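# Sort bowls into patterned and plain nested stacks

## Task

Stack the bowls nested inside one another in two piles, one holding every patterned bowl and the other every plain bowl, and then release all of them so that no hand is still holding any bowl.

## Robot and tools

Robot: two arms, left_arm (base near y=+0.565 m) and right_arm (base near y=-0.594 m). left_arm carries a left hand and right_arm a right hand, each with three fingers (index, middle, ring) and a thumb. The left hand mirrors the right one. The left hand's thumb_ipl goal is capped at +81.7 degrees, so any larger command acts as +81.7.

Frame: scene frame, with the origin at table-top height midway between the bases. +x points out over the table, +y toward left_arm, +z up. Image left and right are not arm names. Reported hand-point positions are in metres, orientations are quat_wxyz, and velocities are in m/s and rad/s, all in this frame. Printed poses can be a few cm off.

Hand point axes (right hand): +z runs along the straight fingers toward the tips, +x runs across the palm away from the thumb, and +y comes out of the palm face. On the left hand, +x points toward the thumb. The palm face is at y=-0.062. A rigid mast near the wrist can strike objects.

The row: 48 numbers, each in [-1, 1]. One row covers both arms, even if only one moves. Order:
- left_arm dx, dy, dz, rx, ry, rz
- 16 left-hand motor numbers
- left_gripper current_limit, speed
- right_arm dx, dy, dz, rx, ry, rz
- 16 right-hand motor numbers
- right_gripper current_limit, speed

Motor order within each hand: index_mcp, index_abd, index_pip, index_dip, middle_mcp, middle_abd, middle_pip, middle_dip, ring_mcp, ring_abd, ring_pip, ring_dip, thumb_cmc, thumb_axl, thumb_mcp, thumb_ipl.

Pose numbers (dx..rz) are offsets, not poses. They count from that arm's current Hand target, along the scene axes, and the rotation is about the Hand target's position. 1.0 equals 0.6 m for dx, dy, dz and 180 degrees for rx, ry, rz. rx, ry, rz together form one rotation vector. All six at 0 re-commands the current Hand target. Sending the same offset again moves the arm further.

Finger numbers are absolute goal angles, mapped linearly between each hinge's two stops; -1 means bending or closing. Straight values: finger _mcp +0.75, _abd 0, _pip +0.58, _dip +0.70; thumb_cmc +0.71, thumb_axl +0.68, thumb_mcp +0.23, thumb_ipl +0.17. A 0 is a real goal. To leave a hand unchanged, copy back its hand_goal, hand_current_limit and hand_speed.
- current_limit maps -1..+1 to 0..550 mA (minimum 11 mA). It starts at +0.4.
- speed sets set-point speed as (speed+1)/2 of 8.5 rad/s. It starts at -0.6.

execute_actions(actions, cameras): actions is a list of actions. Each action is up to 15 rows, one per 1/30 s; if fewer rows are given, the last row is held to fill the 15 steps. Every row in an action is an offset from the Hand target at that action's start. cameras: names, ["all"], or []. An empty actions list returns state plus all images.

move(target, speed, blend, stop_force, zero, blocking, cameras): runs a straight-line path for each arm to one 48-number row, or through a list of up to 15 rows.
- Every row is offset from the same starting Hand targets.
- speed: m/s, 0.002 to 3.2, default 0.25; rotation runs at up to twice that in rad/s. Give one value, or one per target.
- blend: corner rounding in m; 0 stops at each target.
- stop_force: 4 to 120 N. It ends an arm's path once the wrist sensor feels that much push against the motion. It is unreliable for light or loose objects and for arms that rotate during the move. Leave it out when backing away from a contact.
- zero: re-zero the sensor before the move (default true).
- blocking=false returns early and cannot be combined with stop_force.
- A move lasts at most 10 s and does not avoid obstacles. Do not route a path close past an arm's own base.
- The result adds a move: line. done means at rest within 3 mm and 2 degrees of the target. The line may instead read off_target, moving, held or fault. limits=paced means the pose was clipped; limits=held means a check withheld steps.

wait(seconds 0..10, cameras): holds the last commands. stop(cameras): brakes a running move. zoom_image(camera: cam_head_left | cam_head_right | cam_high, region [x0,y0,x1,y1] pixels, at most 504x504): a closer look at the latest image (each image is 672x504). zero_wrist_force(arm: left_arm | right_arm): re-zeros that wrist sensor. finished_scene(scene): ends the current scene and cannot be undone; call it only once the stacks are complete and released.

Result lines:
- Hand target: the last commanded pose after clipping. The hand point may rest short of it; send the missing offset.
- Joint positions and torques.
- Per-hand motor readings: hand_goal, hand_measured, hand_current_ma, and hand_state (moving, goal, blocked, overload).
- Wrist force and torque: in the flange's own axes, with a peak line.
- MOTOR HOT and fault lines.
After a HAND FAULT line, the remaining motion calls in that reply are skipped.

Limits: orientation commands are clipped to within 32 degrees of the measured orientation per step. The clearance check blocks arm-to-arm approach but not finger-to-finger contact.

Avoid:
- Pressing beyond a firm contact. The arms are stiff: outside force near 150 N, or joint torque at its limit (wrist 1 and wrist 2 at 27.2, wrist 3 at 24.1 N m), stops the arm for 10 s.
- Fast contacts and slams, or letting any bowl drop from height or leave the table.
- Releasing a bowl while it is still moving.
- Letting the two arms or hands press on each other.
- Holding finger currents at 495 mA or more for about 5 s, which shuts that motor down for 10 s.
- Holding loads for long or straining toward unreachable poses, which overheats motors and triggers a brake stop of 30 to 60 s.

Cameras: cam_head_left, cam_head_right and cam_high, with intrinsics as given.

Each tool is called after "Request:" as name(argument=value, ...) on one line, values as JSON.

## Session

Request:
execute_actions(actions=[])

Scene clock: 0.00 s.
left_arm: end_effector_position=(+0.8001, +0.6829, +0.2171) hand_goal=(+0.754, +0.000, +0.576, +0.696, +0.754, +0.000, +0.576, +0.696, +0.754, +0.000, +0.576, +0.696, +0.714, +0.678, +0.226, +0.168) hand_measured=(+0.754, +0.000, +0.576, +0.696, +0.754, +0.000, +0.576, +0.696, +0.754, +0.000, +0.576, +0.696, +0.714, +0.678, +0.226, +0.168) hand_current_ma=(+0, +0, +0, +0, +0, +0, +0, +0, +0, +0, +0, +0, +0, +0, +0, +0) hand_state=(goal, goal, goal, goal, goal, goal, goal, goal, goal, goal, goal, goal, goal, goal, goal, goal) hand_current_limit=0.40 hand_speed=-0.60 end_effector_quat_wxyz=(+0.059, -0.470, +0.877, +0.082) | right_arm: end_effector_position=(+0.3845, +0.3355, +0.2539) hand_goal=(+0.754, +0.000, +0.576, +0.696, +0.754, +0.000, +0.576, +0.696, +0.754, +0.000, +0.576, +0.696, +0.714, +0.678, +0.226, +0.168) hand_measured=(+0.754, +0.000, +0.576, +0.696, +0.754, +0.000, +0.576, +0.696, +0.754, +0.000, +0.576, +0.696, +0.714, +0.678, +0.226, +0.168) hand_current_ma=(+0, +0, +0, +0, +0, +0, +0, +0, +0, +0, +0, +0, +0, +0, +0, +0) hand_state=(goal, goal, goal, goal, goal, goal, goal, goal, goal, goal, goal, goal, goal, goal, goal, goal) hand_current_limit=0.40 hand_speed=-0.60 end_effector_quat_wxyz=(-0.278, -0.360, +0.888, +0.069)
Joint positions: left_arm=[-0.172 -0.682 0.879 1.376 1.369 0.443] | right_arm=[0.903 -0.553 0.749 1.819 1.185 1.613]
Joint velocities: within noise
Joint torques (N m): no reading
Motor temperatures (°C): left_arm=[26 29 25 38 26 37] | right_arm=[29 31 26 32 41 33]
Wrist force (N): no reading
Wrist torque (N m): no reading
Wrist force, peak (N): no reading
Hand target: left_arm +0.8001, +0.6829, +0.2171; +0.059, -0.470, +0.877, +0.082 | right_arm +0.3845, +0.3355, +0.2539; -0.278, -0.360, +0.888, +0.069

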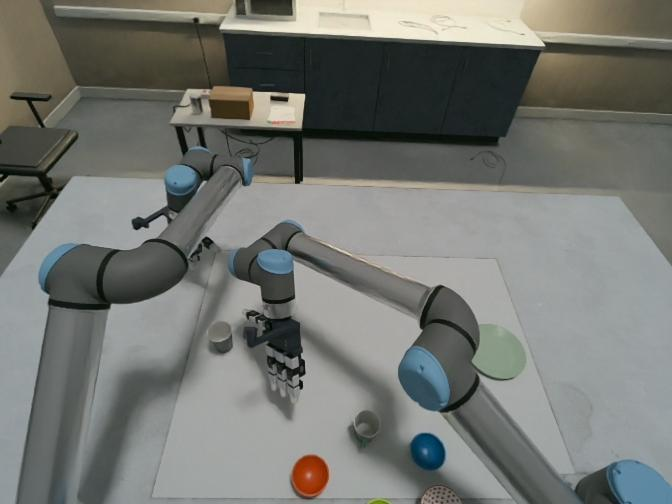

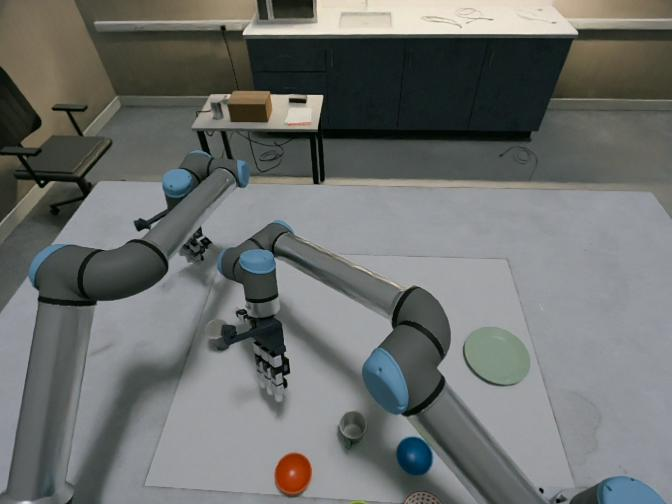

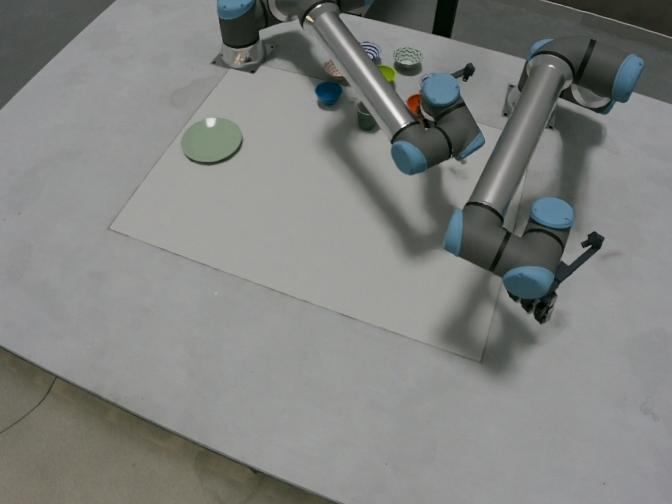

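Request:
zoom_image(camera="cam_high", region=[280, 20, 500, 180])

Request:
zoom_image(camera="cam_head_left", region=[180, 300, 560, 504])

Scaled by 2.291.

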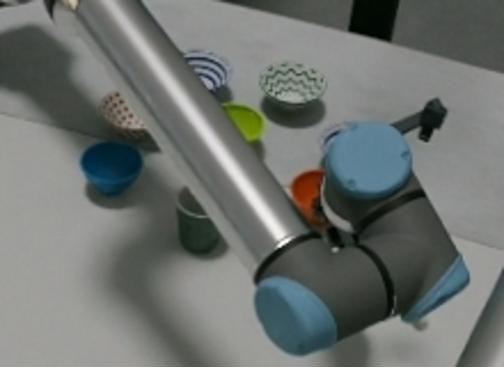

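Scaled by 1.326.

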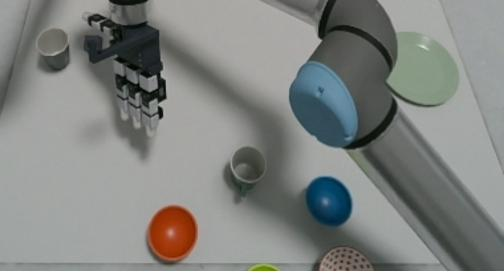

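Request:
move(target=[[-0.4167,0.1117,0.305,-0.1344,-0.2524,0.1513,0.754,0,0.576,0.696,0.754,0,0.576,0.696,0.754,0,0.576,0.696,0.714,0.678,0.226,0.168,0.4,-0.6, 0.1,-0.9,0.22,-0.0045,-0.3969,0.2823,0.754,0,0.576,0.696,0.754,0,0.576,0.696,0.754,0,0.576,0.696,0.714,0.678,0.226,0.168,0.4,-0.6]], speed=0.4)

Request:
move(target=[[0,0,0,0,0,0,0.754,0,0.576,0.696,0.754,0,0.576,0.696,0.754,0,0.576,0.696,0.714,0.678,0.226,0.168,0.4,-0.6, 0.1,-0.9,0.0,0,0,0,0.754,0,0.576,0.696,0.754,0,0.576,0.696,0.754,0,0.576,0.696,0.714,0.678,0.226,0.168,0.4,-0.6]], speed=0.4, cameras=["all"])

Scene clock: 6.03 s.
left_arm: end_effector_position=(+0.5501, +0.7499, +0.4001) hand_goal=(+0.754, +0.000, +0.576, +0.696, +0.754, +0.000, +0.576, +0.696, +0.754, +0.000, +0.576, +0.696, +0.714, +0.678, +0.226, +0.168) hand_measured=(+0.748, +0.000, +0.576, +0.696, +0.748, +0.000, +0.576, +0.696, +0.750, +0.000, +0.576, +0.696, +0.710, +0.678, +0.224, +0.168) hand_current_ma=(-16, +0, +1, +0, -16, +0, +1, +0, -14, +0, +2, +0, -11, -2, -7, -1) hand_state=(goal, goal, goal, goal, goal, goal, goal, goal, goal, goal, goal, goal, goal, goal, goal, goal) hand_current_limit=0.40 hand_speed=-0.60 end_effector_quat_wxyz=(-0.271, +0.653, -0.653, +0.271) | right_arm: end_effector_position=(+0.4445, -0.2044, +0.3858) hand_goal=(+0.754, +0.000, +0.576, +0.696, +0.754, +0.000, +0.576, +0.696, +0.754, +0.000, +0.576, +0.696, +0.714, +0.678, +0.226, +0.168) hand_measured=(+0.748, +0.000, +0.576, +0.696, +0.748, +0.000, +0.576, +0.696, +0.748, +0.000, +0.576, +0.696, +0.710, +0.678, +0.224, +0.168) hand_current_ma=(-10, +0, +0, +0, -10, +0, +0, +0, -8, +0, +0, +0, -7, -1, -3, +0) hand_state=(goal, goal, goal, goal, goal, goal, goal, goal, goal, goal, goal, goal, goal, goal, goal, goal) hand_current_limit=0.40 hand_speed=-0.60 end_effector_quat_wxyz=(-0.271, +0.653, -0.653, +0.271)
Joint positions: left_arm=[0.039 -1.536 1.665 0.656 1.618 0.047] | right_arm=[0.583 -1.683 1.845 0.711 1.97 0.434]
Joint torques (N m): left_arm=[12.31 -59.52 -35.52 -0.11 1.53 -1.53] | right_arm=[-3.88 -45.87 -30.73 -0.64 -2.12 -1.44]
Wrist force (N): left_arm=[-0.6 0.8 0.3] | right_arm=[-1.1 0.3 0.1]
Wrist torque (N m): left_arm=[0.19 0.17 0.17] | right_arm=[0.24 0.09 0.27]
Wrist force, peak (N): left_arm=[-0.7 -0.5 1.2] | right_arm=[-0.8 2.7 0.6]
Hand target: left_arm +0.5501, +0.7499, +0.4001; -0.271, +0.653, -0.653, +0.271 | right_arm +0.4445, -0.2045, +0.3859; -0.271, +0.653, -0.653, +0.271
Off the commanded pose: left_arm 0.000 m, 0 deg | right_arm 0.000 m, 0 deg.
move: done

Scene clock: 8.37 s.
left_arm: end_effector_position=(+0.5501, +0.7499, +0.4001) hand_goal=(+0.754, +0.000, +0.576, +0.696, +0.754, +0.000, +0.576, +0.696, +0.754, +0.000, +0.576, +0.696, +0.714, +0.678, +0.226, +0.168) hand_measured=(+0.748, +0.000, +0.576, +0.696, +0.748, +0.000, +0.576, +0.696, +0.750, +0.000, +0.576, +0.696, +0.710, +0.678, +0.224, +0.168) hand_current_ma=(-16, +0, +1, +0, -16, +0, +1, +0, -14, +0, +2, +0, -11, -2, -7, -1) hand_state=(goal, goal, goal, goal, goal, goal, goal, goal, goal, goal, goal, goal, goal, goal, goal, goal) hand_current_limit=0.40 hand_speed=-0.60 end_effector_quat_wxyz=(-0.271, +0.653, -0.653, +0.271) | right_arm: end_effector_position=(+0.5045, -0.7444, +0.3859) hand_goal=(+0.754, +0.000, +0.576, +0.696, +0.754, +0.000, +0.576, +0.696, +0.754, +0.000, +0.576, +0.696, +0.714, +0.678, +0.226, +0.168) hand_measured=(+0.748, +0.000, +0.576, +0.696, +0.748, +0.000, +0.576, +0.696, +0.748, +0.000, +0.576, +0.696, +0.708, +0.678, +0.224, +0.168) hand_current_ma=(-10, +0, +0, +0, -11, +0, +0, +0, -9, +0, +0, +0, -7, -1, -3, +0) hand_state=(goal, goal, goal, goal, goal, goal, goal, goal, goal, goal, goal, goal, goal, goal, goal, goal) hand_current_limit=0.40 hand_speed=-0.60 end_effector_quat_wxyz=(-0.271, +0.653, -0.653, +0.271)
Joint positions: left_arm=[0.039 -1.536 1.665 0.656 1.618 0.047] | right_arm=[-1.042 -1.826 2.001 0.929 0.912 -0.883]
Joint torques (N m): left_arm=[14.89 -59.84 -36.62 -0.27 1.75 -1.68] | right_arm=[-4.25 -3.46 -53.23 7.65 -5.13 -1.97]
Wrist force (N): left_arm=[-0.2 0.4 0.2] | right_arm=[-0.3 -0.2 0.4]
Wrist torque (N m): left_arm=[0.15 0.11 0.22] | right_arm=[0.17 -0.02 0.35]
Wrist force, peak (N): left_arm=[-1.0 0.4 1.0] | right_arm=[-2.6 0.4 -0.5]
Hand target: left_arm +0.5501, +0.7499, +0.4001; -0.271, +0.653, -0.653, +0.271 | right_arm +0.5045, -0.7445, +0.3859; -0.271, +0.653, -0.653, +0.271
Off the commanded pose: left_arm 0.000 m, 0 deg | right_arm 0.000 m, 0 deg.
move: done

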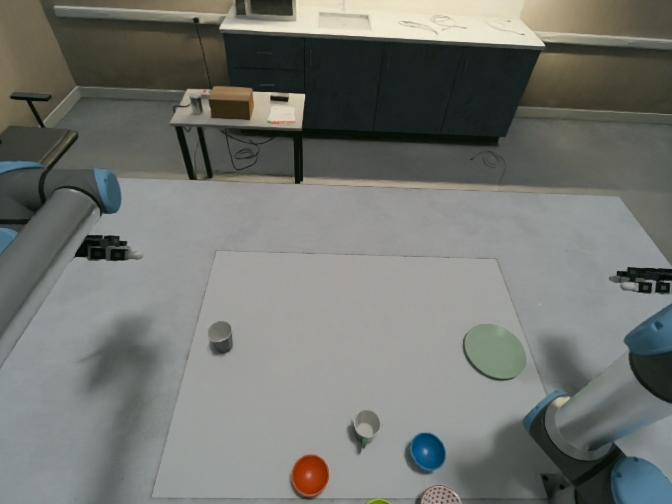

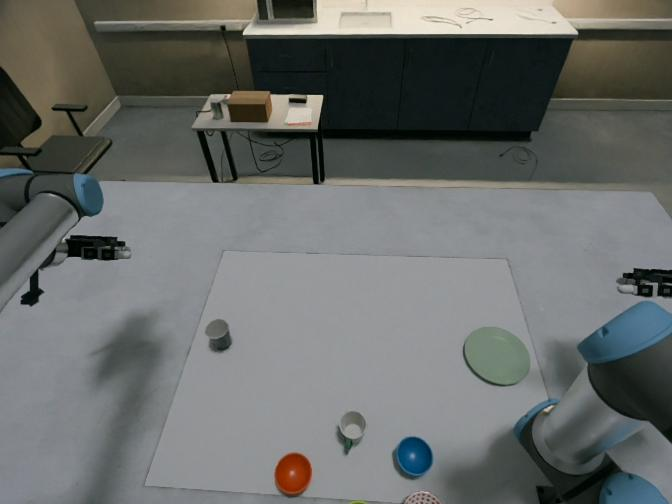

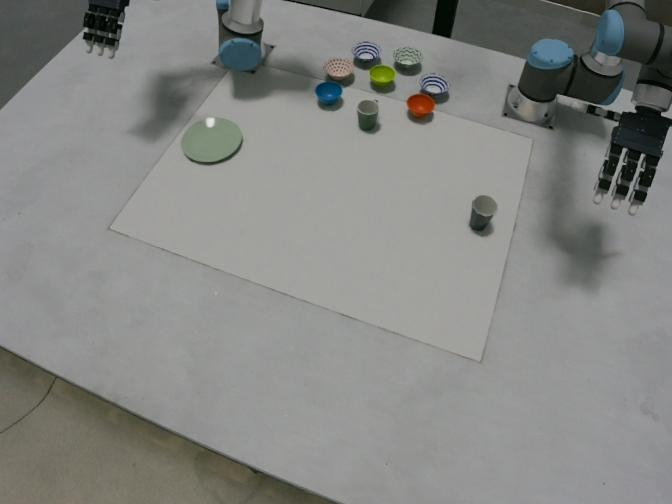

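Request:
zoom_image(camera="cam_high", region=[300, 30, 460, 150])

Request:
zoom_image(camera="cam_head_left", region=[260, 384, 500, 504])

Request:
zoom_image(camera="cam_head_right", region=[260, 384, 500, 504])

Scaled by 3.150.

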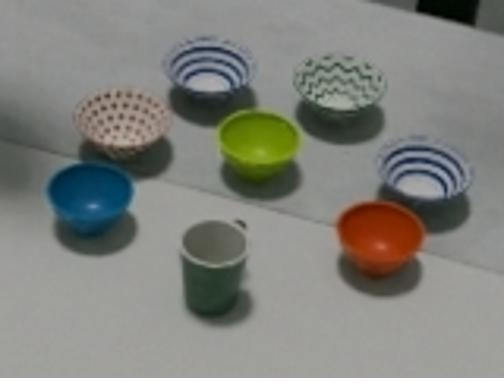

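Scaled by 2.100.

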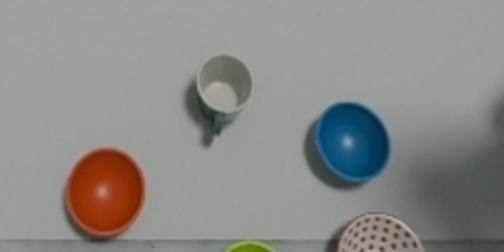

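Scaled by 2.100.

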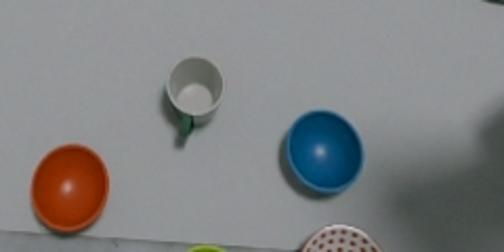

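Request:
move(target=[[0,0,0,0,0,0,0.754,0,0.576,0.696,0.754,0,0.576,0.696,0.754,0,0.576,0.696,0.714,0.678,0.226,0.168,0.4,-0.6, 0,0.907,0,0.0302,-0.0302,0.4993,0.411,0,-0.387,-0.014,0.411,0,-0.387,-0.014,1.0,0,-1.0,-0.32,-0.686,0.678,0.135,-0.092,0.4,-0.6]], speed=0.5)

Request:
move(target=[[0,0,0,0,0,0,0.754,0,0.576,0.696,0.754,0,0.576,0.696,0.754,0,0.576,0.696,0.714,0.678,0.226,0.168,0.4,-0.6, -0.507,0.0,-0.143,0,0,0,0.411,0,-0.387,-0.014,0.411,0,-0.387,-0.014,1.0,0,-1.0,-0.32,-0.686,0.678,0.135,-0.092,0.4,-0.6]], speed=0.4, cameras=["all"])

Request:
zoom_image(camera="cam_high", region=[240, 0, 460, 160])

Scene clock: 16.67 s.
left_arm: end_effector_position=(+0.5501, +0.7499, +0.4001) hand_goal=(+0.754, +0.000, +0.576, +0.696, +0.754, +0.000, +0.576, +0.696, +0.754, +0.000, +0.576, +0.696, +0.714, +0.678, +0.226, +0.168) hand_measured=(+0.748, +0.000, +0.576, +0.696, +0.748, +0.000, +0.576, +0.696, +0.750, +0.000, +0.576, +0.696, +0.710, +0.678, +0.224, +0.168) hand_current_ma=(-16, +0, +1, +0, -16, +0, +1, +0, -14, +0, +2, +0, -11, -2, -7, -1) hand_state=(goal, goal, goal, goal, goal, goal, goal, goal, goal, goal, goal, goal, goal, goal, goal, goal) hand_current_limit=0.40 hand_speed=-0.60 end_effector_quat_wxyz=(-0.271, +0.653, -0.653, +0.271) | right_arm: end_effector_position=(+0.5044, -0.2005, +0.3859) hand_goal=(+0.412, +0.000, -0.386, -0.014, +0.412, +0.000, -0.386, -0.014, +1.000, +0.000, -1.000, -0.320, -0.686, +0.678, +0.136, -0.092) hand_measured=(+0.410, +0.000, -0.380, -0.010, +0.410, +0.000, -0.380, -0.010, +0.986, +0.000, -0.994, -0.316, -0.682, +0.678, +0.136, -0.090) hand_current_ma=(-1, +0, +10, +4, -1, +0, +8, +6, -27, +0, +10, +5, +5, -1, -1, +2) hand_state=(goal, goal, goal, goal, goal, goal, goal, goal, goal, goal, goal, goal, goal, goal, goal, goal) hand_current_limit=0.40 hand_speed=-0.60 end_effector_quat_wxyz=(-0.438, +0.899, +0.000, +0.000) end_effector_velocity=(+0.000, +0.002, -0.001) end_effector_angular_velocity=(-0.001, +0.000, +0.005)
Joint positions: left_arm=[0.039 -1.536 1.665 0.656 1.618 0.047] | right_arm=[0.172 -1.499 1.786 1.071 0.681 -1.299]
Joint velocities: left_arm=[within noise] | right_arm=[0.005 0.003 -0.002 0 0.001 0]
Joint torques (N m): left_arm=[12.91 -59.85 -35.99 -0.12 1.4 -1.46] | right_arm=[10.4 -32.5 -51.64 8.62 0.66 1.73]
Wrist force (N): left_arm=[-0.5 1.0 0.5] | right_arm=[-0.9 -0.6 0.1]
Wrist torque (N m): left_arm=[0.19 0.16 0.18] | right_arm=[0.27 0.04 0.37]
Wrist force, peak (N): left_arm=[-1.1 0.3 0.9] | right_arm=[-0.9 -1.3 1.3]
Hand target: left_arm +0.5501, +0.7499, +0.4001; -0.271, +0.653, -0.653, +0.271 | right_arm +0.5045, -0.2003, +0.3859; -0.438, +0.899, +0.000, +0.000
Off the commanded pose: left_arm 0.000 m, 0 deg | right_arm 0.000 m, 0 deg.
move: done

Scene clock: 18.40 s.
left_arm: end_effector_position=(+0.5501, +0.7499, +0.4001) hand_goal=(+0.754, +0.000, +0.576, +0.696, +0.754, +0.000, +0.576, +0.696, +0.754, +0.000, +0.576, +0.696, +0.714, +0.678, +0.226, +0.168) hand_measured=(+0.748, +0.000, +0.576, +0.696, +0.748, +0.000, +0.576, +0.696, +0.750, +0.000, +0.576, +0.696, +0.710, +0.678, +0.224, +0.168) hand_current_ma=(-16, +0, +1, +0, -16, +0, +1, +0, -14, +0, +2, +0, -11, -2, -7, -1) hand_state=(goal, goal, goal, goal, goal, goal, goal, goal, goal, goal, goal, goal, goal, goal, goal, goal) hand_current_limit=0.40 hand_speed=-0.60 end_effector_quat_wxyz=(-0.271, +0.653, -0.653, +0.271) | right_arm: end_effector_position=(+0.2004, -0.2003, +0.3001) hand_goal=(+0.412, +0.000, -0.386, -0.014, +0.412, +0.000, -0.386, -0.014, +1.000, +0.000, -1.000, -0.320, -0.686, +0.678, +0.136, -0.092) hand_measured=(+0.410, +0.000, -0.380, -0.010, +0.410, +0.000, -0.380, -0.010, +0.986, +0.000, -0.994, -0.316, -0.684, +0.678, +0.136, -0.090) hand_current_ma=(-1, +0, +10, +4, -1, +0, +7, +6, -27, +0, +10, +5, +3, -1, -1, +2) hand_state=(goal, goal, goal, goal, goal, goal, goal, goal, goal, goal, goal, goal, goal, goal, goal, goal) hand_current_limit=0.40 hand_speed=-0.60 end_effector_quat_wxyz=(-0.438, +0.899, +0.000, +0.000)
Joint positions: left_arm=[0.039 -1.536 1.665 0.656 1.618 0.047] | right_arm=[0.426 -1.919 2.243 0.763 0.769 -0.939]
Joint torques (N m): left_arm=[11.84 -59.32 -35.93 -0.27 1.59 -1.34] | right_arm=[8.64 -24.07 -27.41 0.55 0.82 2.65]
Wrist force (N): left_arm=[-0.3 0.1 0.2] | right_arm=[-0.5 -0.5 0.1]
Wrist torque (N m): left_arm=[0.11 0.13 0.21] | right_arm=[0.25 -0.02 0.31]
Wrist force, peak (N): left_arm=[-1.0 0.4 0.9] | right_arm=[-2.6 0.3 0.5]
Hand target: left_arm +0.5501, +0.7499, +0.4001; -0.271, +0.653, -0.653, +0.271 | right_arm +0.2003, -0.2003, +0.3001; -0.438, +0.899, +0.000, +0.000
Off the commanded pose: left_arm 0.000 m, 0 deg | right_arm 0.000 m, 0 deg.
move: done

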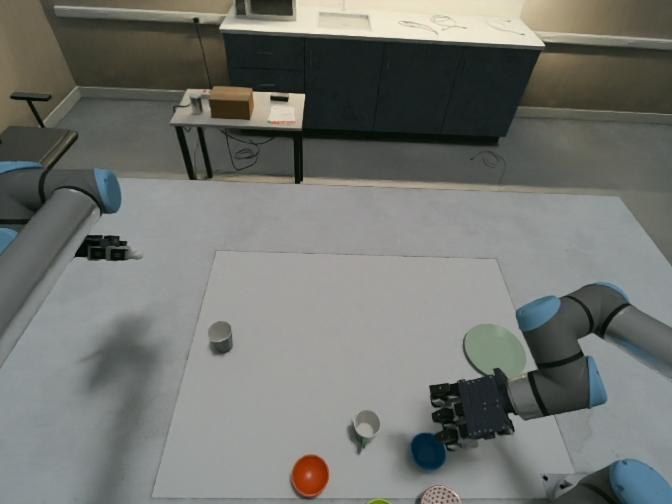

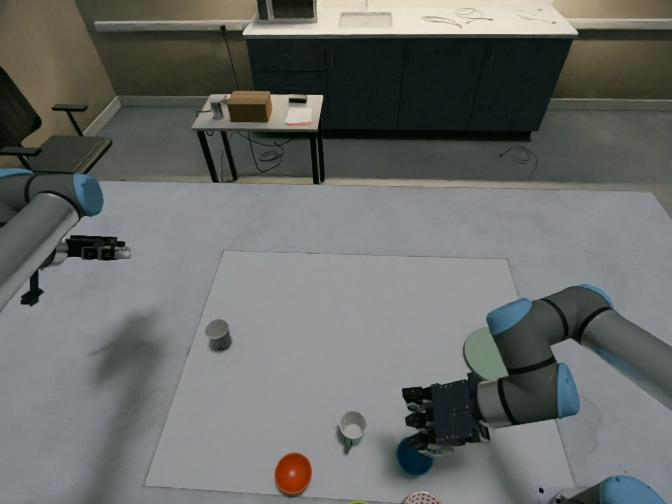

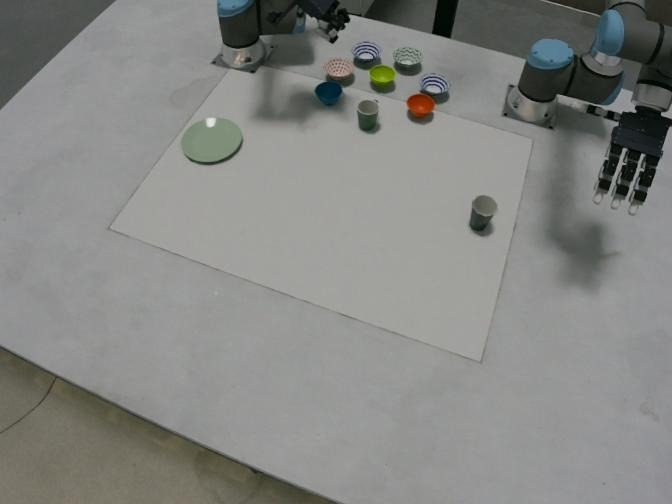

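Scaled by 2.291.

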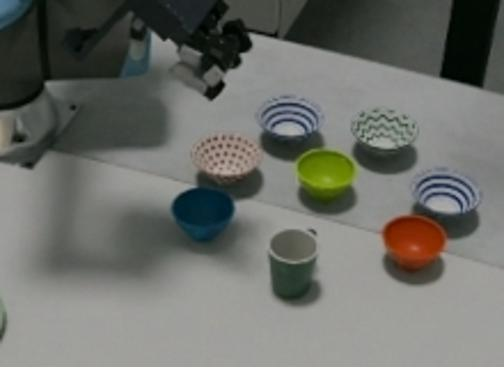

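Request:
zoom_image(camera="cam_high", region=[270, 0, 380, 80])

Request:
zoom_image(camera="cam_head_left", region=[400, 350, 520, 470])

Scaled by 4.582.

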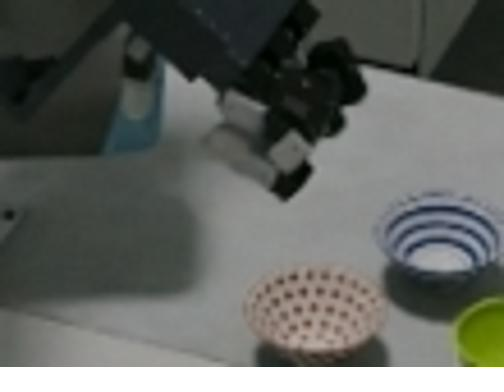

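Scaled by 4.200.

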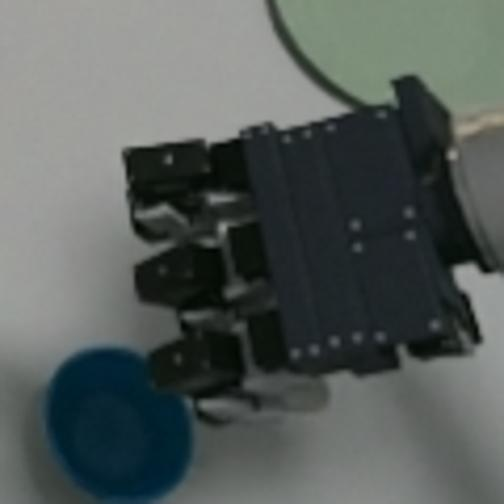

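Request:
move(target=[[0,0,0,0,0,0,0.754,0,0.576,0.696,0.754,0,0.576,0.696,0.754,0,0.576,0.696,0.714,0.678,0.226,0.168,0.4,-0.6, 0,0,-0.25,0,0,0,0.411,0,-0.387,-0.014,0.411,0,-0.387,-0.014,1.0,0,-1.0,-0.32,-0.686,0.678,0.135,-0.092,0.4,-0.6]], speed=0.3, cameras=["all"])

Request:
zoom_image(camera="cam_high", region=[270, 20, 450, 140])

Request:
zoom_image(camera="cam_head_left", region=[360, 384, 520, 504])

Request:
zoom_image(camera="cam_head_right", region=[360, 384, 520, 504])

Scene clock: 21.17 s.
left_arm: end_effector_position=(+0.5501, +0.7499, +0.4001) hand_goal=(+0.754, +0.000, +0.576, +0.696, +0.754, +0.000, +0.576, +0.696, +0.754, +0.000, +0.576, +0.696, +0.714, +0.678, +0.226, +0.168) hand_measured=(+0.748, +0.000, +0.576, +0.696, +0.748, +0.000, +0.576, +0.696, +0.750, +0.000, +0.576, +0.696, +0.710, +0.678, +0.224, +0.168) hand_current_ma=(-16, +0, +1, +0, -16, +0, +1, +0, -14, +0, +2, +0, -11, -2, -7, -1) hand_state=(goal, goal, goal, goal, goal, goal, goal, goal, goal, goal, goal, goal, goal, goal, goal, goal) hand_current_limit=0.40 hand_speed=-0.60 end_effector_quat_wxyz=(-0.271, +0.653, -0.653, +0.271) | right_arm: end_effector_position=(+0.2003, -0.2003, +0.1501) hand_goal=(+0.412, +0.000, -0.386, -0.014, +0.412, +0.000, -0.386, -0.014, +1.000, +0.000, -1.000, -0.320, -0.686, +0.678, +0.136, -0.092) hand_measured=(+0.410, +0.000, -0.380, -0.010, +0.410, +0.000, -0.380, -0.010, +0.988, +0.000, -0.994, -0.316, -0.684, +0.678, +0.136, -0.090) hand_current_ma=(-1, +0, +10, +4, -1, +0, +7, +6, -26, +0, +9, +5, +3, -1, -1, +2) hand_state=(goal, goal, goal, goal, goal, goal, goal, goal, goal, goal, goal, goal, goal, goal, goal, goal) hand_current_limit=0.40 hand_speed=-0.60 end_effector_quat_wxyz=(-0.438, +0.899, +0.000, +0.000)
Joint positions: left_arm=[0.039 -1.536 1.665 0.656 1.618 0.047] | right_arm=[0.426 -1.756 2.433 0.409 0.769 -0.938]
Joint torques (N m): left_arm=[11.91 -60.44 -35.45 -0.56 1.4 -1.54] | right_arm=[11.06 -4.28 -19.97 0.47 0.79 2.52]
Wrist force (N): left_arm=[-0.7 0.1 0.5] | right_arm=[-0.5 -1.0 0.2]
Wrist torque (N m): left_arm=[0.09 0.18 0.19] | right_arm=[0.17 -0.03 0.30]
Wrist force, peak (N): left_arm=[-1.0 0.6 0.4] | right_arm=[-0.6 -1.6 -1.0]
Hand target: left_arm +0.5501, +0.7499, +0.4001; -0.271, +0.653, -0.653, +0.271 | right_arm +0.2003, -0.2003, +0.1501; -0.438, +0.899, +0.000, +0.000
Off the commanded pose: left_arm 0.000 m, 0 deg | right_arm 0.000 m, 0 deg.
move: done

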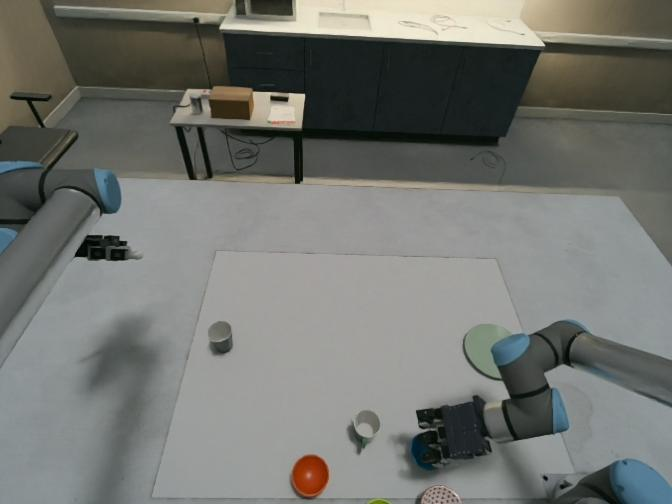

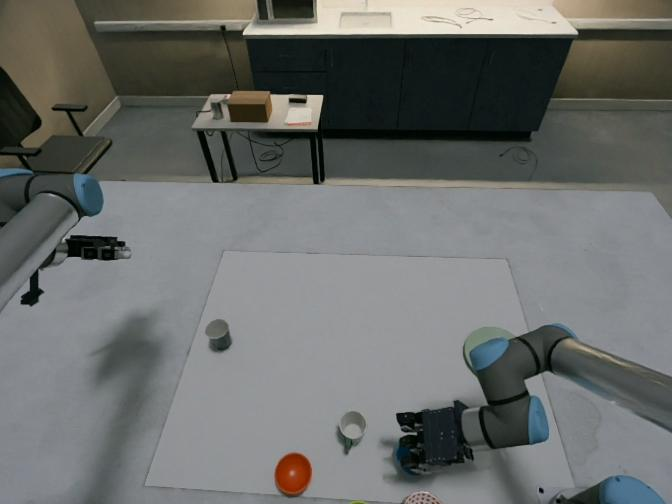

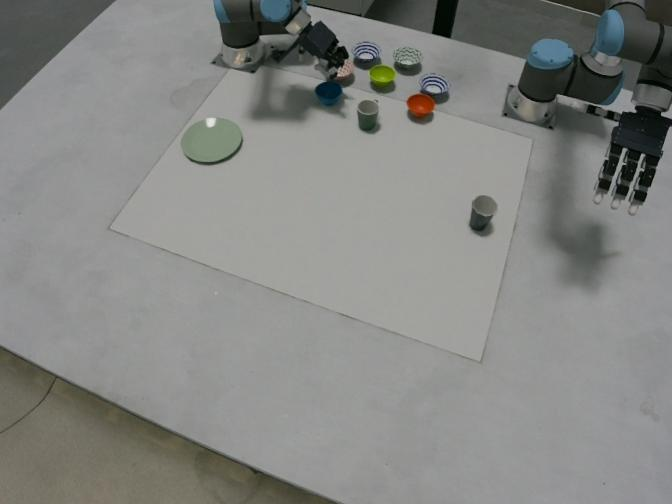

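Scaled by 2.800.

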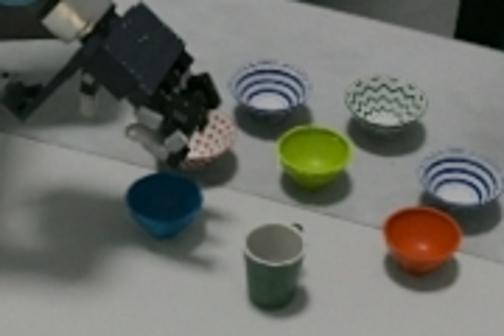

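Scaled by 3.150.

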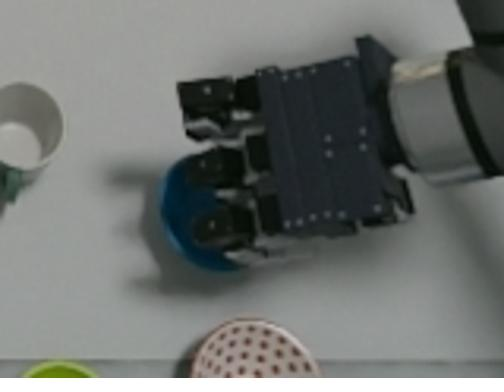

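Scaled by 3.150.

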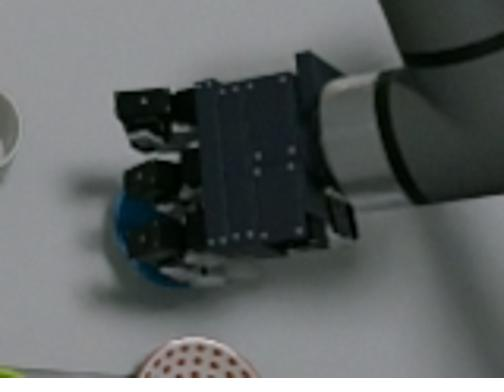

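Request:
move(target=[[0,0,0,0,0,0,0.754,0,0.576,0.696,0.754,0,0.576,0.696,0.754,0,0.576,0.696,0.714,0.678,0.226,0.168,0.4,-0.6, 0,0,-0.075,0,0,0,0.411,0,-0.387,-0.014,0.411,0,-0.387,-0.014,1.0,0,-1.0,-0.32,-0.686,0.678,0.135,-0.092,0.4,-0.6]], speed=0.2, cameras=["all"])

Request:
zoom_image(camera="cam_high", region=[280, 40, 380, 120])

Request:
zoom_image(camera="cam_head_left", region=[380, 404, 500, 504])

Scene clock: 23.00 s.
left_arm: end_effector_position=(+0.5501, +0.7499, +0.4001) hand_goal=(+0.754, +0.000, +0.576, +0.696, +0.754, +0.000, +0.576, +0.696, +0.754, +0.000, +0.576, +0.696, +0.714, +0.678, +0.226, +0.168) hand_measured=(+0.748, +0.000, +0.576, +0.696, +0.748, +0.000, +0.576, +0.696, +0.750, +0.000, +0.576, +0.696, +0.710, +0.678, +0.224, +0.168) hand_current_ma=(-16, +0, +1, +0, -16, +0, +1, +0, -14, +0, +2, +0, -11, -2, -7, -1) hand_state=(goal, goal, goal, goal, goal, goal, goal, goal, goal, goal, goal, goal, goal, goal, goal, goal) hand_current_limit=0.40 hand_speed=-0.60 end_effector_quat_wxyz=(-0.271, +0.653, -0.653, +0.271) | right_arm: end_effector_position=(+0.2003, -0.2003, +0.1052) hand_goal=(+0.412, +0.000, -0.386, -0.014, +0.412, +0.000, -0.386, -0.014, +1.000, +0.000, -1.000, -0.320, -0.686, +0.678, +0.136, -0.092) hand_measured=(+0.410, +0.000, -0.380, -0.010, +0.410, +0.000, -0.380, -0.010, +0.988, +0.000, -0.994, -0.316, -0.684, +0.678, +0.136, -0.090) hand_current_ma=(-1, +0, +10, +4, -1, +0, +7, +6, -26, +0, +9, +5, +3, -1, -1, +2) hand_state=(goal, goal, goal, goal, goal, goal, goal, goal, goal, goal, goal, goal, goal, goal, goal, goal) hand_current_limit=0.40 hand_speed=-0.60 end_effector_quat_wxyz=(-0.438, +0.899, +0.000, +0.000)
Joint positions: left_arm=[0.039 -1.536 1.665 0.656 1.618 0.047] | right_arm=[0.426 -1.678 2.478 0.286 0.77 -0.938]
Joint torques (N m): left_arm=[12.73 -59.83 -36.37 -0.33 1.51 -1.3] | right_arm=[9.79 -4.41 -16.7 0.18 0.73 2.53]
Wrist force (N): left_arm=[-0.4 0.6 0.4] | right_arm=[-0.4 -0.2 -0.5]
Wrist torque (N m): left_arm=[0.15 0.15 0.20] | right_arm=[0.33 -0.02 0.32]
Wrist force, peak (N): left_arm=[-1.1 0.3 0.7] | right_arm=[-0.8 -1.6 -0.3]
Hand target: left_arm +0.5501, +0.7499, +0.4001; -0.271, +0.653, -0.653, +0.271 | right_arm +0.2003, -0.2003, +0.1051; -0.438, +0.899, +0.000, +0.000
Off the commanded pose: left_arm 0.000 m, 0 deg | right_arm 0.000 m, 0 deg.
move: done

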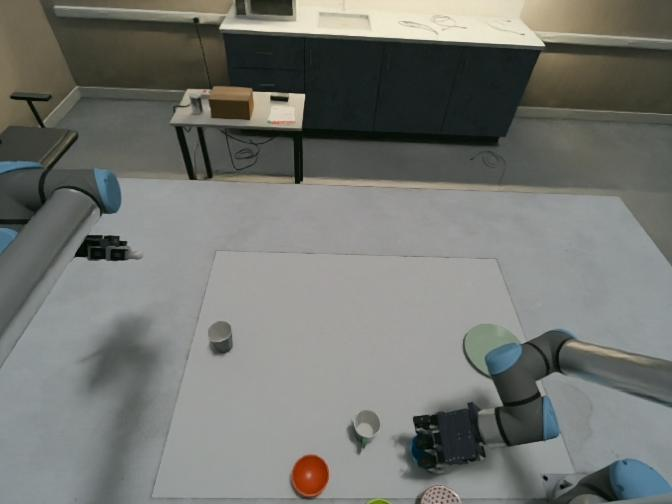

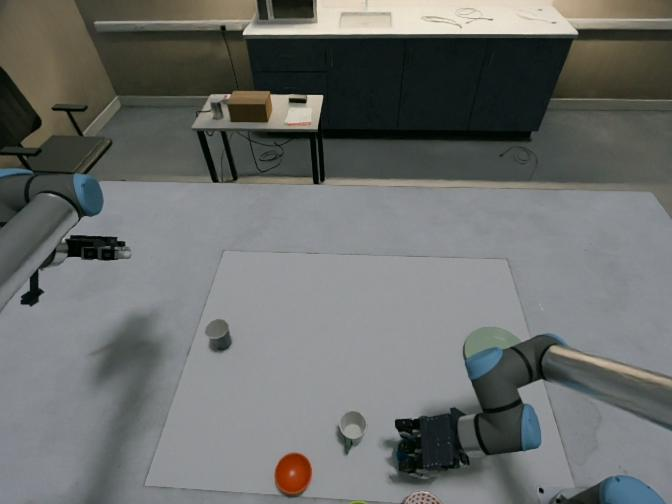

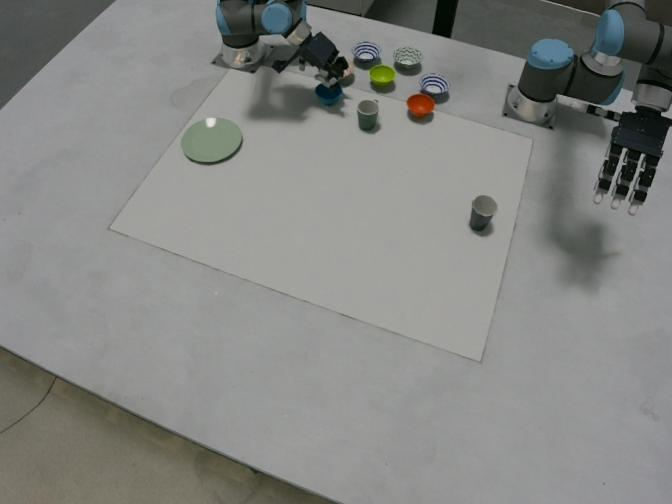

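Scaled by 5.040.

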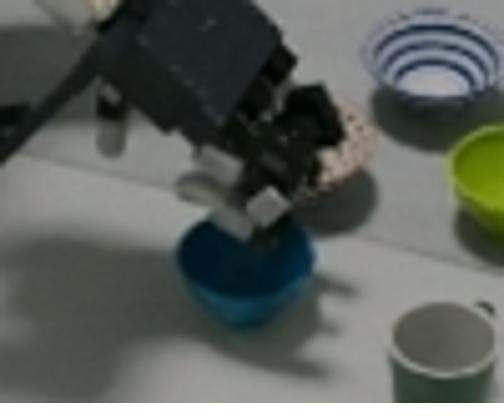

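Scaled by 4.200.

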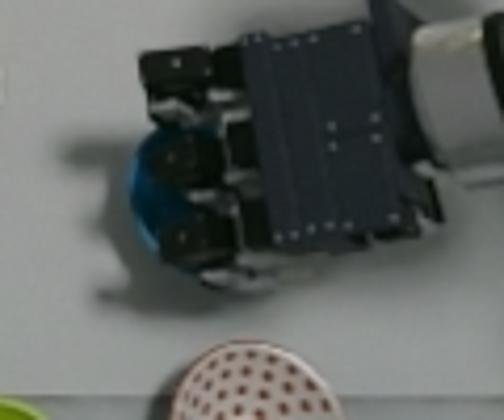

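Request:
move(target=[[0,0,0,0,0,0,0.754,0,0.576,0.696,0.754,0,0.576,0.696,0.754,0,0.576,0.696,0.714,0.678,0.226,0.168,0.4,-0.6, 0.0167,0.0217,0,0,0,0,0.411,0,-0.387,-0.014,0.411,0,-0.387,-0.014,1.0,0,-1.0,-0.32,-0.686,0.678,0.135,-0.092,0.4,-0.6],[0,0,0,0,0,0,0.754,0,0.576,0.696,0.754,0,0.576,0.696,0.754,0,0.576,0.696,0.714,0.678,0.226,0.168,0.4,-0.6, 0.0167,0.0217,-0.0885,0,0,0,0.411,0,-0.387,-0.014,0.411,0,-0.387,-0.014,1.0,0,-1.0,-0.32,-0.686,0.678,0.135,-0.092,0.4,-0.6]], speed=0.08, stop_force=8, cameras=["all"])

Request:
zoom_image(camera="cam_high", region=[280, 40, 380, 120])

Request:
zoom_image(camera="cam_head_left", region=[380, 404, 500, 504])

Scene clock: 25.73 s.
left_arm: end_effector_position=(+0.5501, +0.7499, +0.4001) hand_goal=(+0.754, +0.000, +0.576, +0.696, +0.754, +0.000, +0.576, +0.696, +0.754, +0.000, +0.576, +0.696, +0.714, +0.678, +0.226, +0.168) hand_measured=(+0.748, +0.000, +0.576, +0.696, +0.748, +0.000, +0.576, +0.696, +0.750, +0.000, +0.576, +0.696, +0.710, +0.678, +0.224, +0.168) hand_current_ma=(-16, +0, +1, +0, -16, +0, +1, +0, -14, +0, +2, +0, -11, -2, -7, -1) hand_state=(goal, goal, goal, goal, goal, goal, goal, goal, goal, goal, goal, goal, goal, goal, goal, goal) hand_current_limit=0.40 hand_speed=-0.60 end_effector_quat_wxyz=(-0.271, +0.653, -0.653, +0.271) | right_arm: end_effector_position=(+0.2099, -0.1881, +0.0680) hand_goal=(+0.412, +0.000, -0.386, -0.014, +0.412, +0.000, -0.386, -0.014, +1.000, +0.000, -1.000, -0.320, -0.686, +0.678, +0.136, -0.092) hand_measured=(+0.394, -0.008, -0.390, -0.012, +0.412, +0.004, -0.386, -0.018, +0.988, +0.000, -0.994, -0.316, -0.684, +0.678, +0.136, -0.090) hand_current_ma=(-38, -10, -5, +3, +1, +4, +0, -4, -26, +0, +9, +5, +3, -1, -1, +2) hand_state=(goal, goal, goal, goal, goal, goal, goal, goal, goal, goal, goal, goal, goal, goal, goal, goal) hand_current_limit=0.40 hand_speed=-0.60 end_effector_quat_wxyz=(-0.438, +0.899, +0.000, +0.000)
Joint positions: left_arm=[0.039 -1.536 1.665 0.656 1.618 0.047] | right_arm=[0.456 -1.578 2.479 0.16 0.784 -0.901]
Joint torques (N m): left_arm=[11.43 -59.75 -35.78 -0.4 1.28 -1.26] | right_arm=[-1.9 -40.43 -37.47 7.35 -3.74 -0.38]
Wrist force (N): left_arm=[-0.5 0.3 0.4] | right_arm=[-0.2 -0.9 -0.4]
Wrist torque (N m): left_arm=[0.11 0.15 0.21] | right_arm=[0.25 -0.05 0.32]
Wrist force, peak (N): left_arm=[-1.5 0.7 0.1] | right_arm=[-0.2 -8.4 -6.8]
Hand target: left_arm +0.5501, +0.7499, +0.4001; -0.271, +0.653, -0.653, +0.271 | right_arm +0.2099, -0.1881, +0.0680; -0.438, +0.899, +0.000, +0.000 (not the last commanded pose)
Off the commanded pose: left_arm 0.000 m, 0 deg | right_arm 0.016 m, 0 deg.
move: contact (right_arm); path passed 1 of 2 targets

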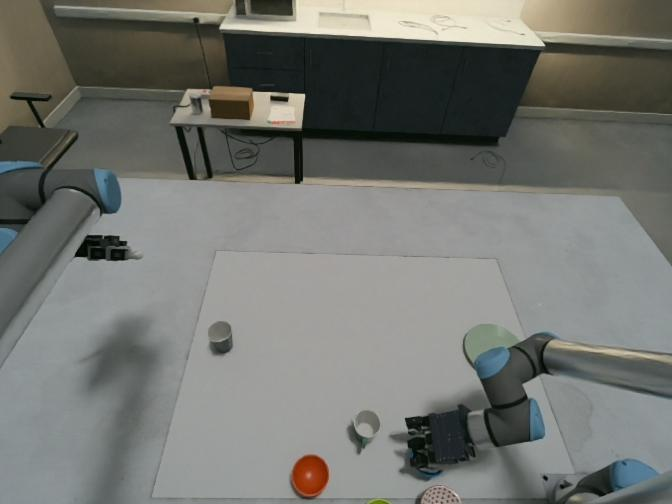

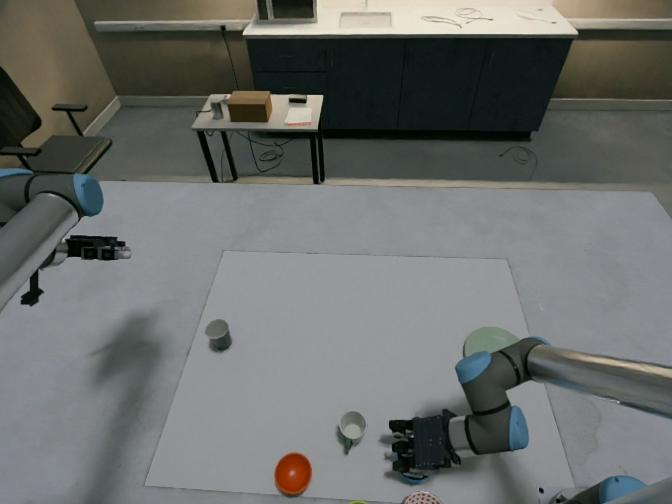

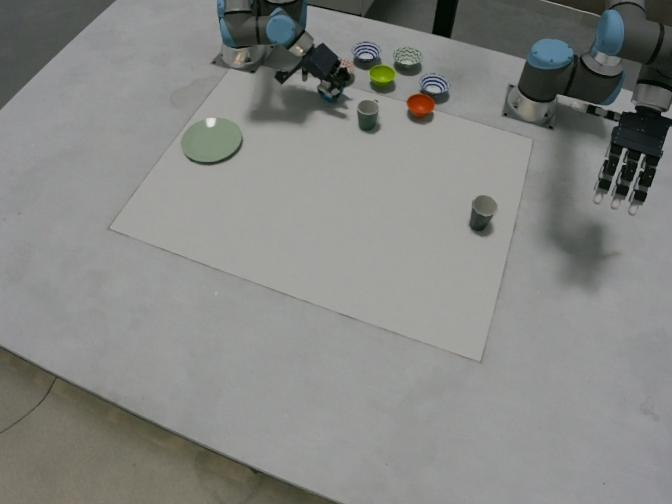

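Scaled by 5.040.

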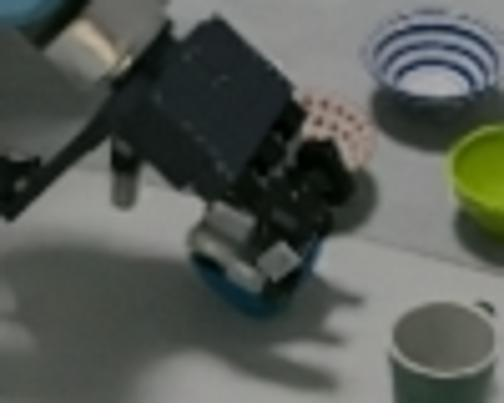

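Scaled by 4.200.

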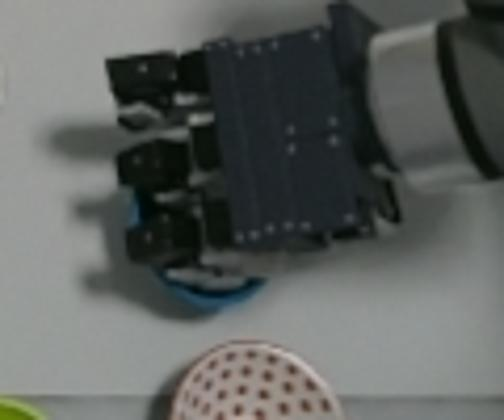

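Request:
move(target=[[0,0,0,0,0,0,0.754,0,0.576,0.696,0.754,0,0.576,0.696,0.754,0,0.576,0.696,0.714,0.678,0.226,0.168,0.4,-0.6, -0.0,0,0.15,0,0,0,0.233,0,-0.30,0.043,0.233,0,-0.30,0.043,1.0,0,-1.0,-0.32,-0.686,0.678,0.135,-0.092,0.4,-0.6],[0,0,0,0,0,0,0.754,0,0.576,0.696,0.754,0,0.576,0.696,0.754,0,0.576,0.696,0.714,0.678,0.226,0.168,0.4,-0.6, 0.0,-0.3,0.1,0,0,0,0.233,0,-0.30,0.043,0.233,0,-0.30,0.043,1.0,0,-1.0,-0.32,-0.686,0.678,0.135,-0.092,0.4,-0.6]], speed=0.3, cameras=["all"])

Request:
zoom_image(camera="cam_high", region=[200, 20, 380, 120])

Request:
zoom_image(camera="cam_head_left", region=[380, 384, 580, 504])

Scene clock: 29.27 s.
left_arm: end_effector_position=(+0.5501, +0.7499, +0.4001) hand_goal=(+0.754, +0.000, +0.576, +0.696, +0.754, +0.000, +0.576, +0.696, +0.754, +0.000, +0.576, +0.696, +0.714, +0.678, +0.226, +0.168) hand_measured=(+0.748, +0.000, +0.576, +0.696, +0.748, +0.000, +0.576, +0.696, +0.750, +0.000, +0.576, +0.696, +0.710, +0.678, +0.224, +0.168) hand_current_ma=(-16, +0, +1, +0, -16, +0, +1, +0, -14, +0, +2, +0, -11, -2, -7, -1) hand_state=(goal, goal, goal, goal, goal, goal, goal, goal, goal, goal, goal, goal, goal, goal, goal, goal) hand_current_limit=0.40 hand_speed=-0.60 end_effector_quat_wxyz=(-0.271, +0.653, -0.653, +0.271) | right_arm: end_effector_position=(+0.2016, -0.2720, +0.1343) hand_goal=(+0.234, +0.000, -0.300, +0.044, +0.234, +0.000, -0.300, +0.044, +1.000, +0.000, -1.000, -0.320, -0.686, +0.678, +0.136, -0.092) hand_measured=(+0.234, -0.002, -0.300, +0.042, +0.234, +0.002, -0.300, +0.042, +0.988, +0.000, -0.994, -0.316, -0.686, +0.678, +0.136, -0.090) hand_current_ma=(+0, -2, -1, -3, +0, +2, -1, -3, -24, +0, +9, +5, +1, -1, -1, +2) hand_state=(goal, goal, goal, goal, goal, goal, goal, goal, goal, goal, goal, goal, goal, goal, goal, goal) hand_current_limit=0.40 hand_speed=-0.60 end_effector_quat_wxyz=(-0.412, +0.911, -0.021, +0.010)
Joint positions: left_arm=[0.039 -1.536 1.665 0.656 1.618 0.047] | right_arm=[0.128 -1.81 2.566 0.621 0.737 -1.313]
Joint torques (N m): left_arm=[14.06 -61.22 -35.65 -0.42 1.24 -1.33] | right_arm=[11.23 -4.47 -41.18 0.93 0.75 3.2]
Wrist force (N): left_arm=[-0.8 0.5 0.2] | right_arm=[-0.6 -1.1 0.0]
Wrist torque (N m): left_arm=[0.16 0.18 0.17] | right_arm=[0.21 -0.01 0.31]
Wrist force, peak (N): left_arm=[-0.7 0.6 1.1] | right_arm=[-3.8 2.6 -0.4]
Hand target: left_arm +0.5501, +0.7499, +0.4001; -0.271, +0.653, -0.653, +0.271 | right_arm +0.2016, -0.2720, +0.1343; -0.412, +0.911, -0.021, +0.010 (not the last commanded pose)
Off the commanded pose: left_arm 0.000 m, 0 deg | right_arm 0.097 m, 4 deg.
led back after a hold (right arm): the arm was led back toward your command in small steps, so it may still be short of it.
move: held (right_arm; a check stopped the path); limits=held
pose unreachable (right arm): on one or more control steps of this call, first in action 0 (counted from 0), this arm could not follow its commanded pose, so it was not sent that pose on those steps. It may still have moved: this result reports where it is.
cause: moving toward the commanded pose would bring two parts of the arm too close to each other (joints 3 (elbow) to 6 (wrist 3) lie between them).

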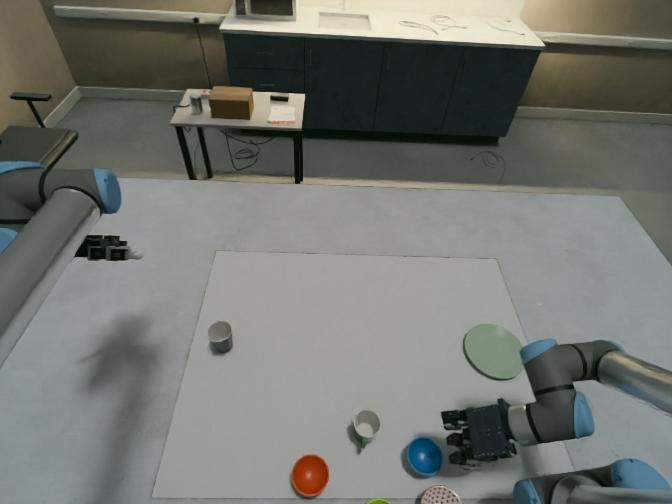

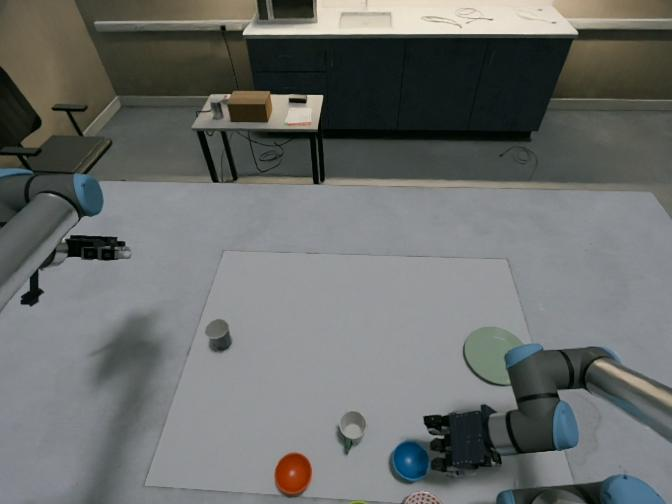

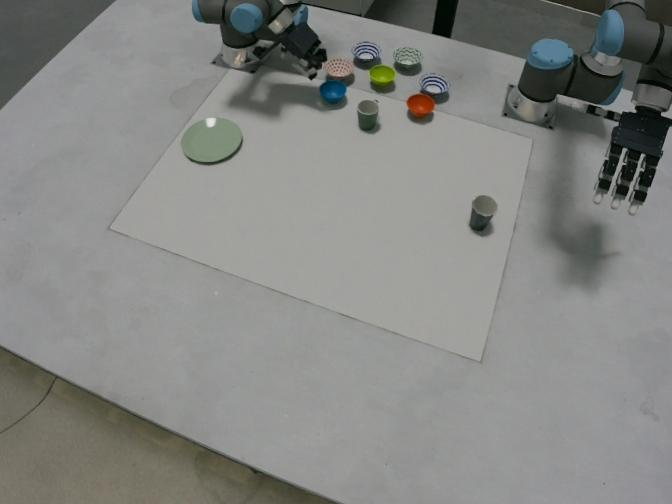

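Scaled by 2.800.

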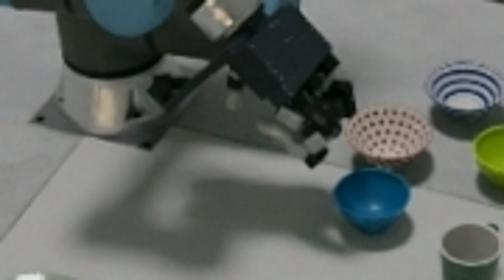

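Scaled by 2.520.

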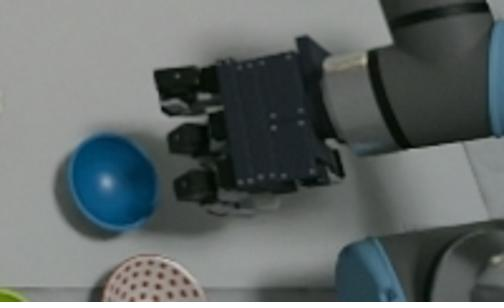

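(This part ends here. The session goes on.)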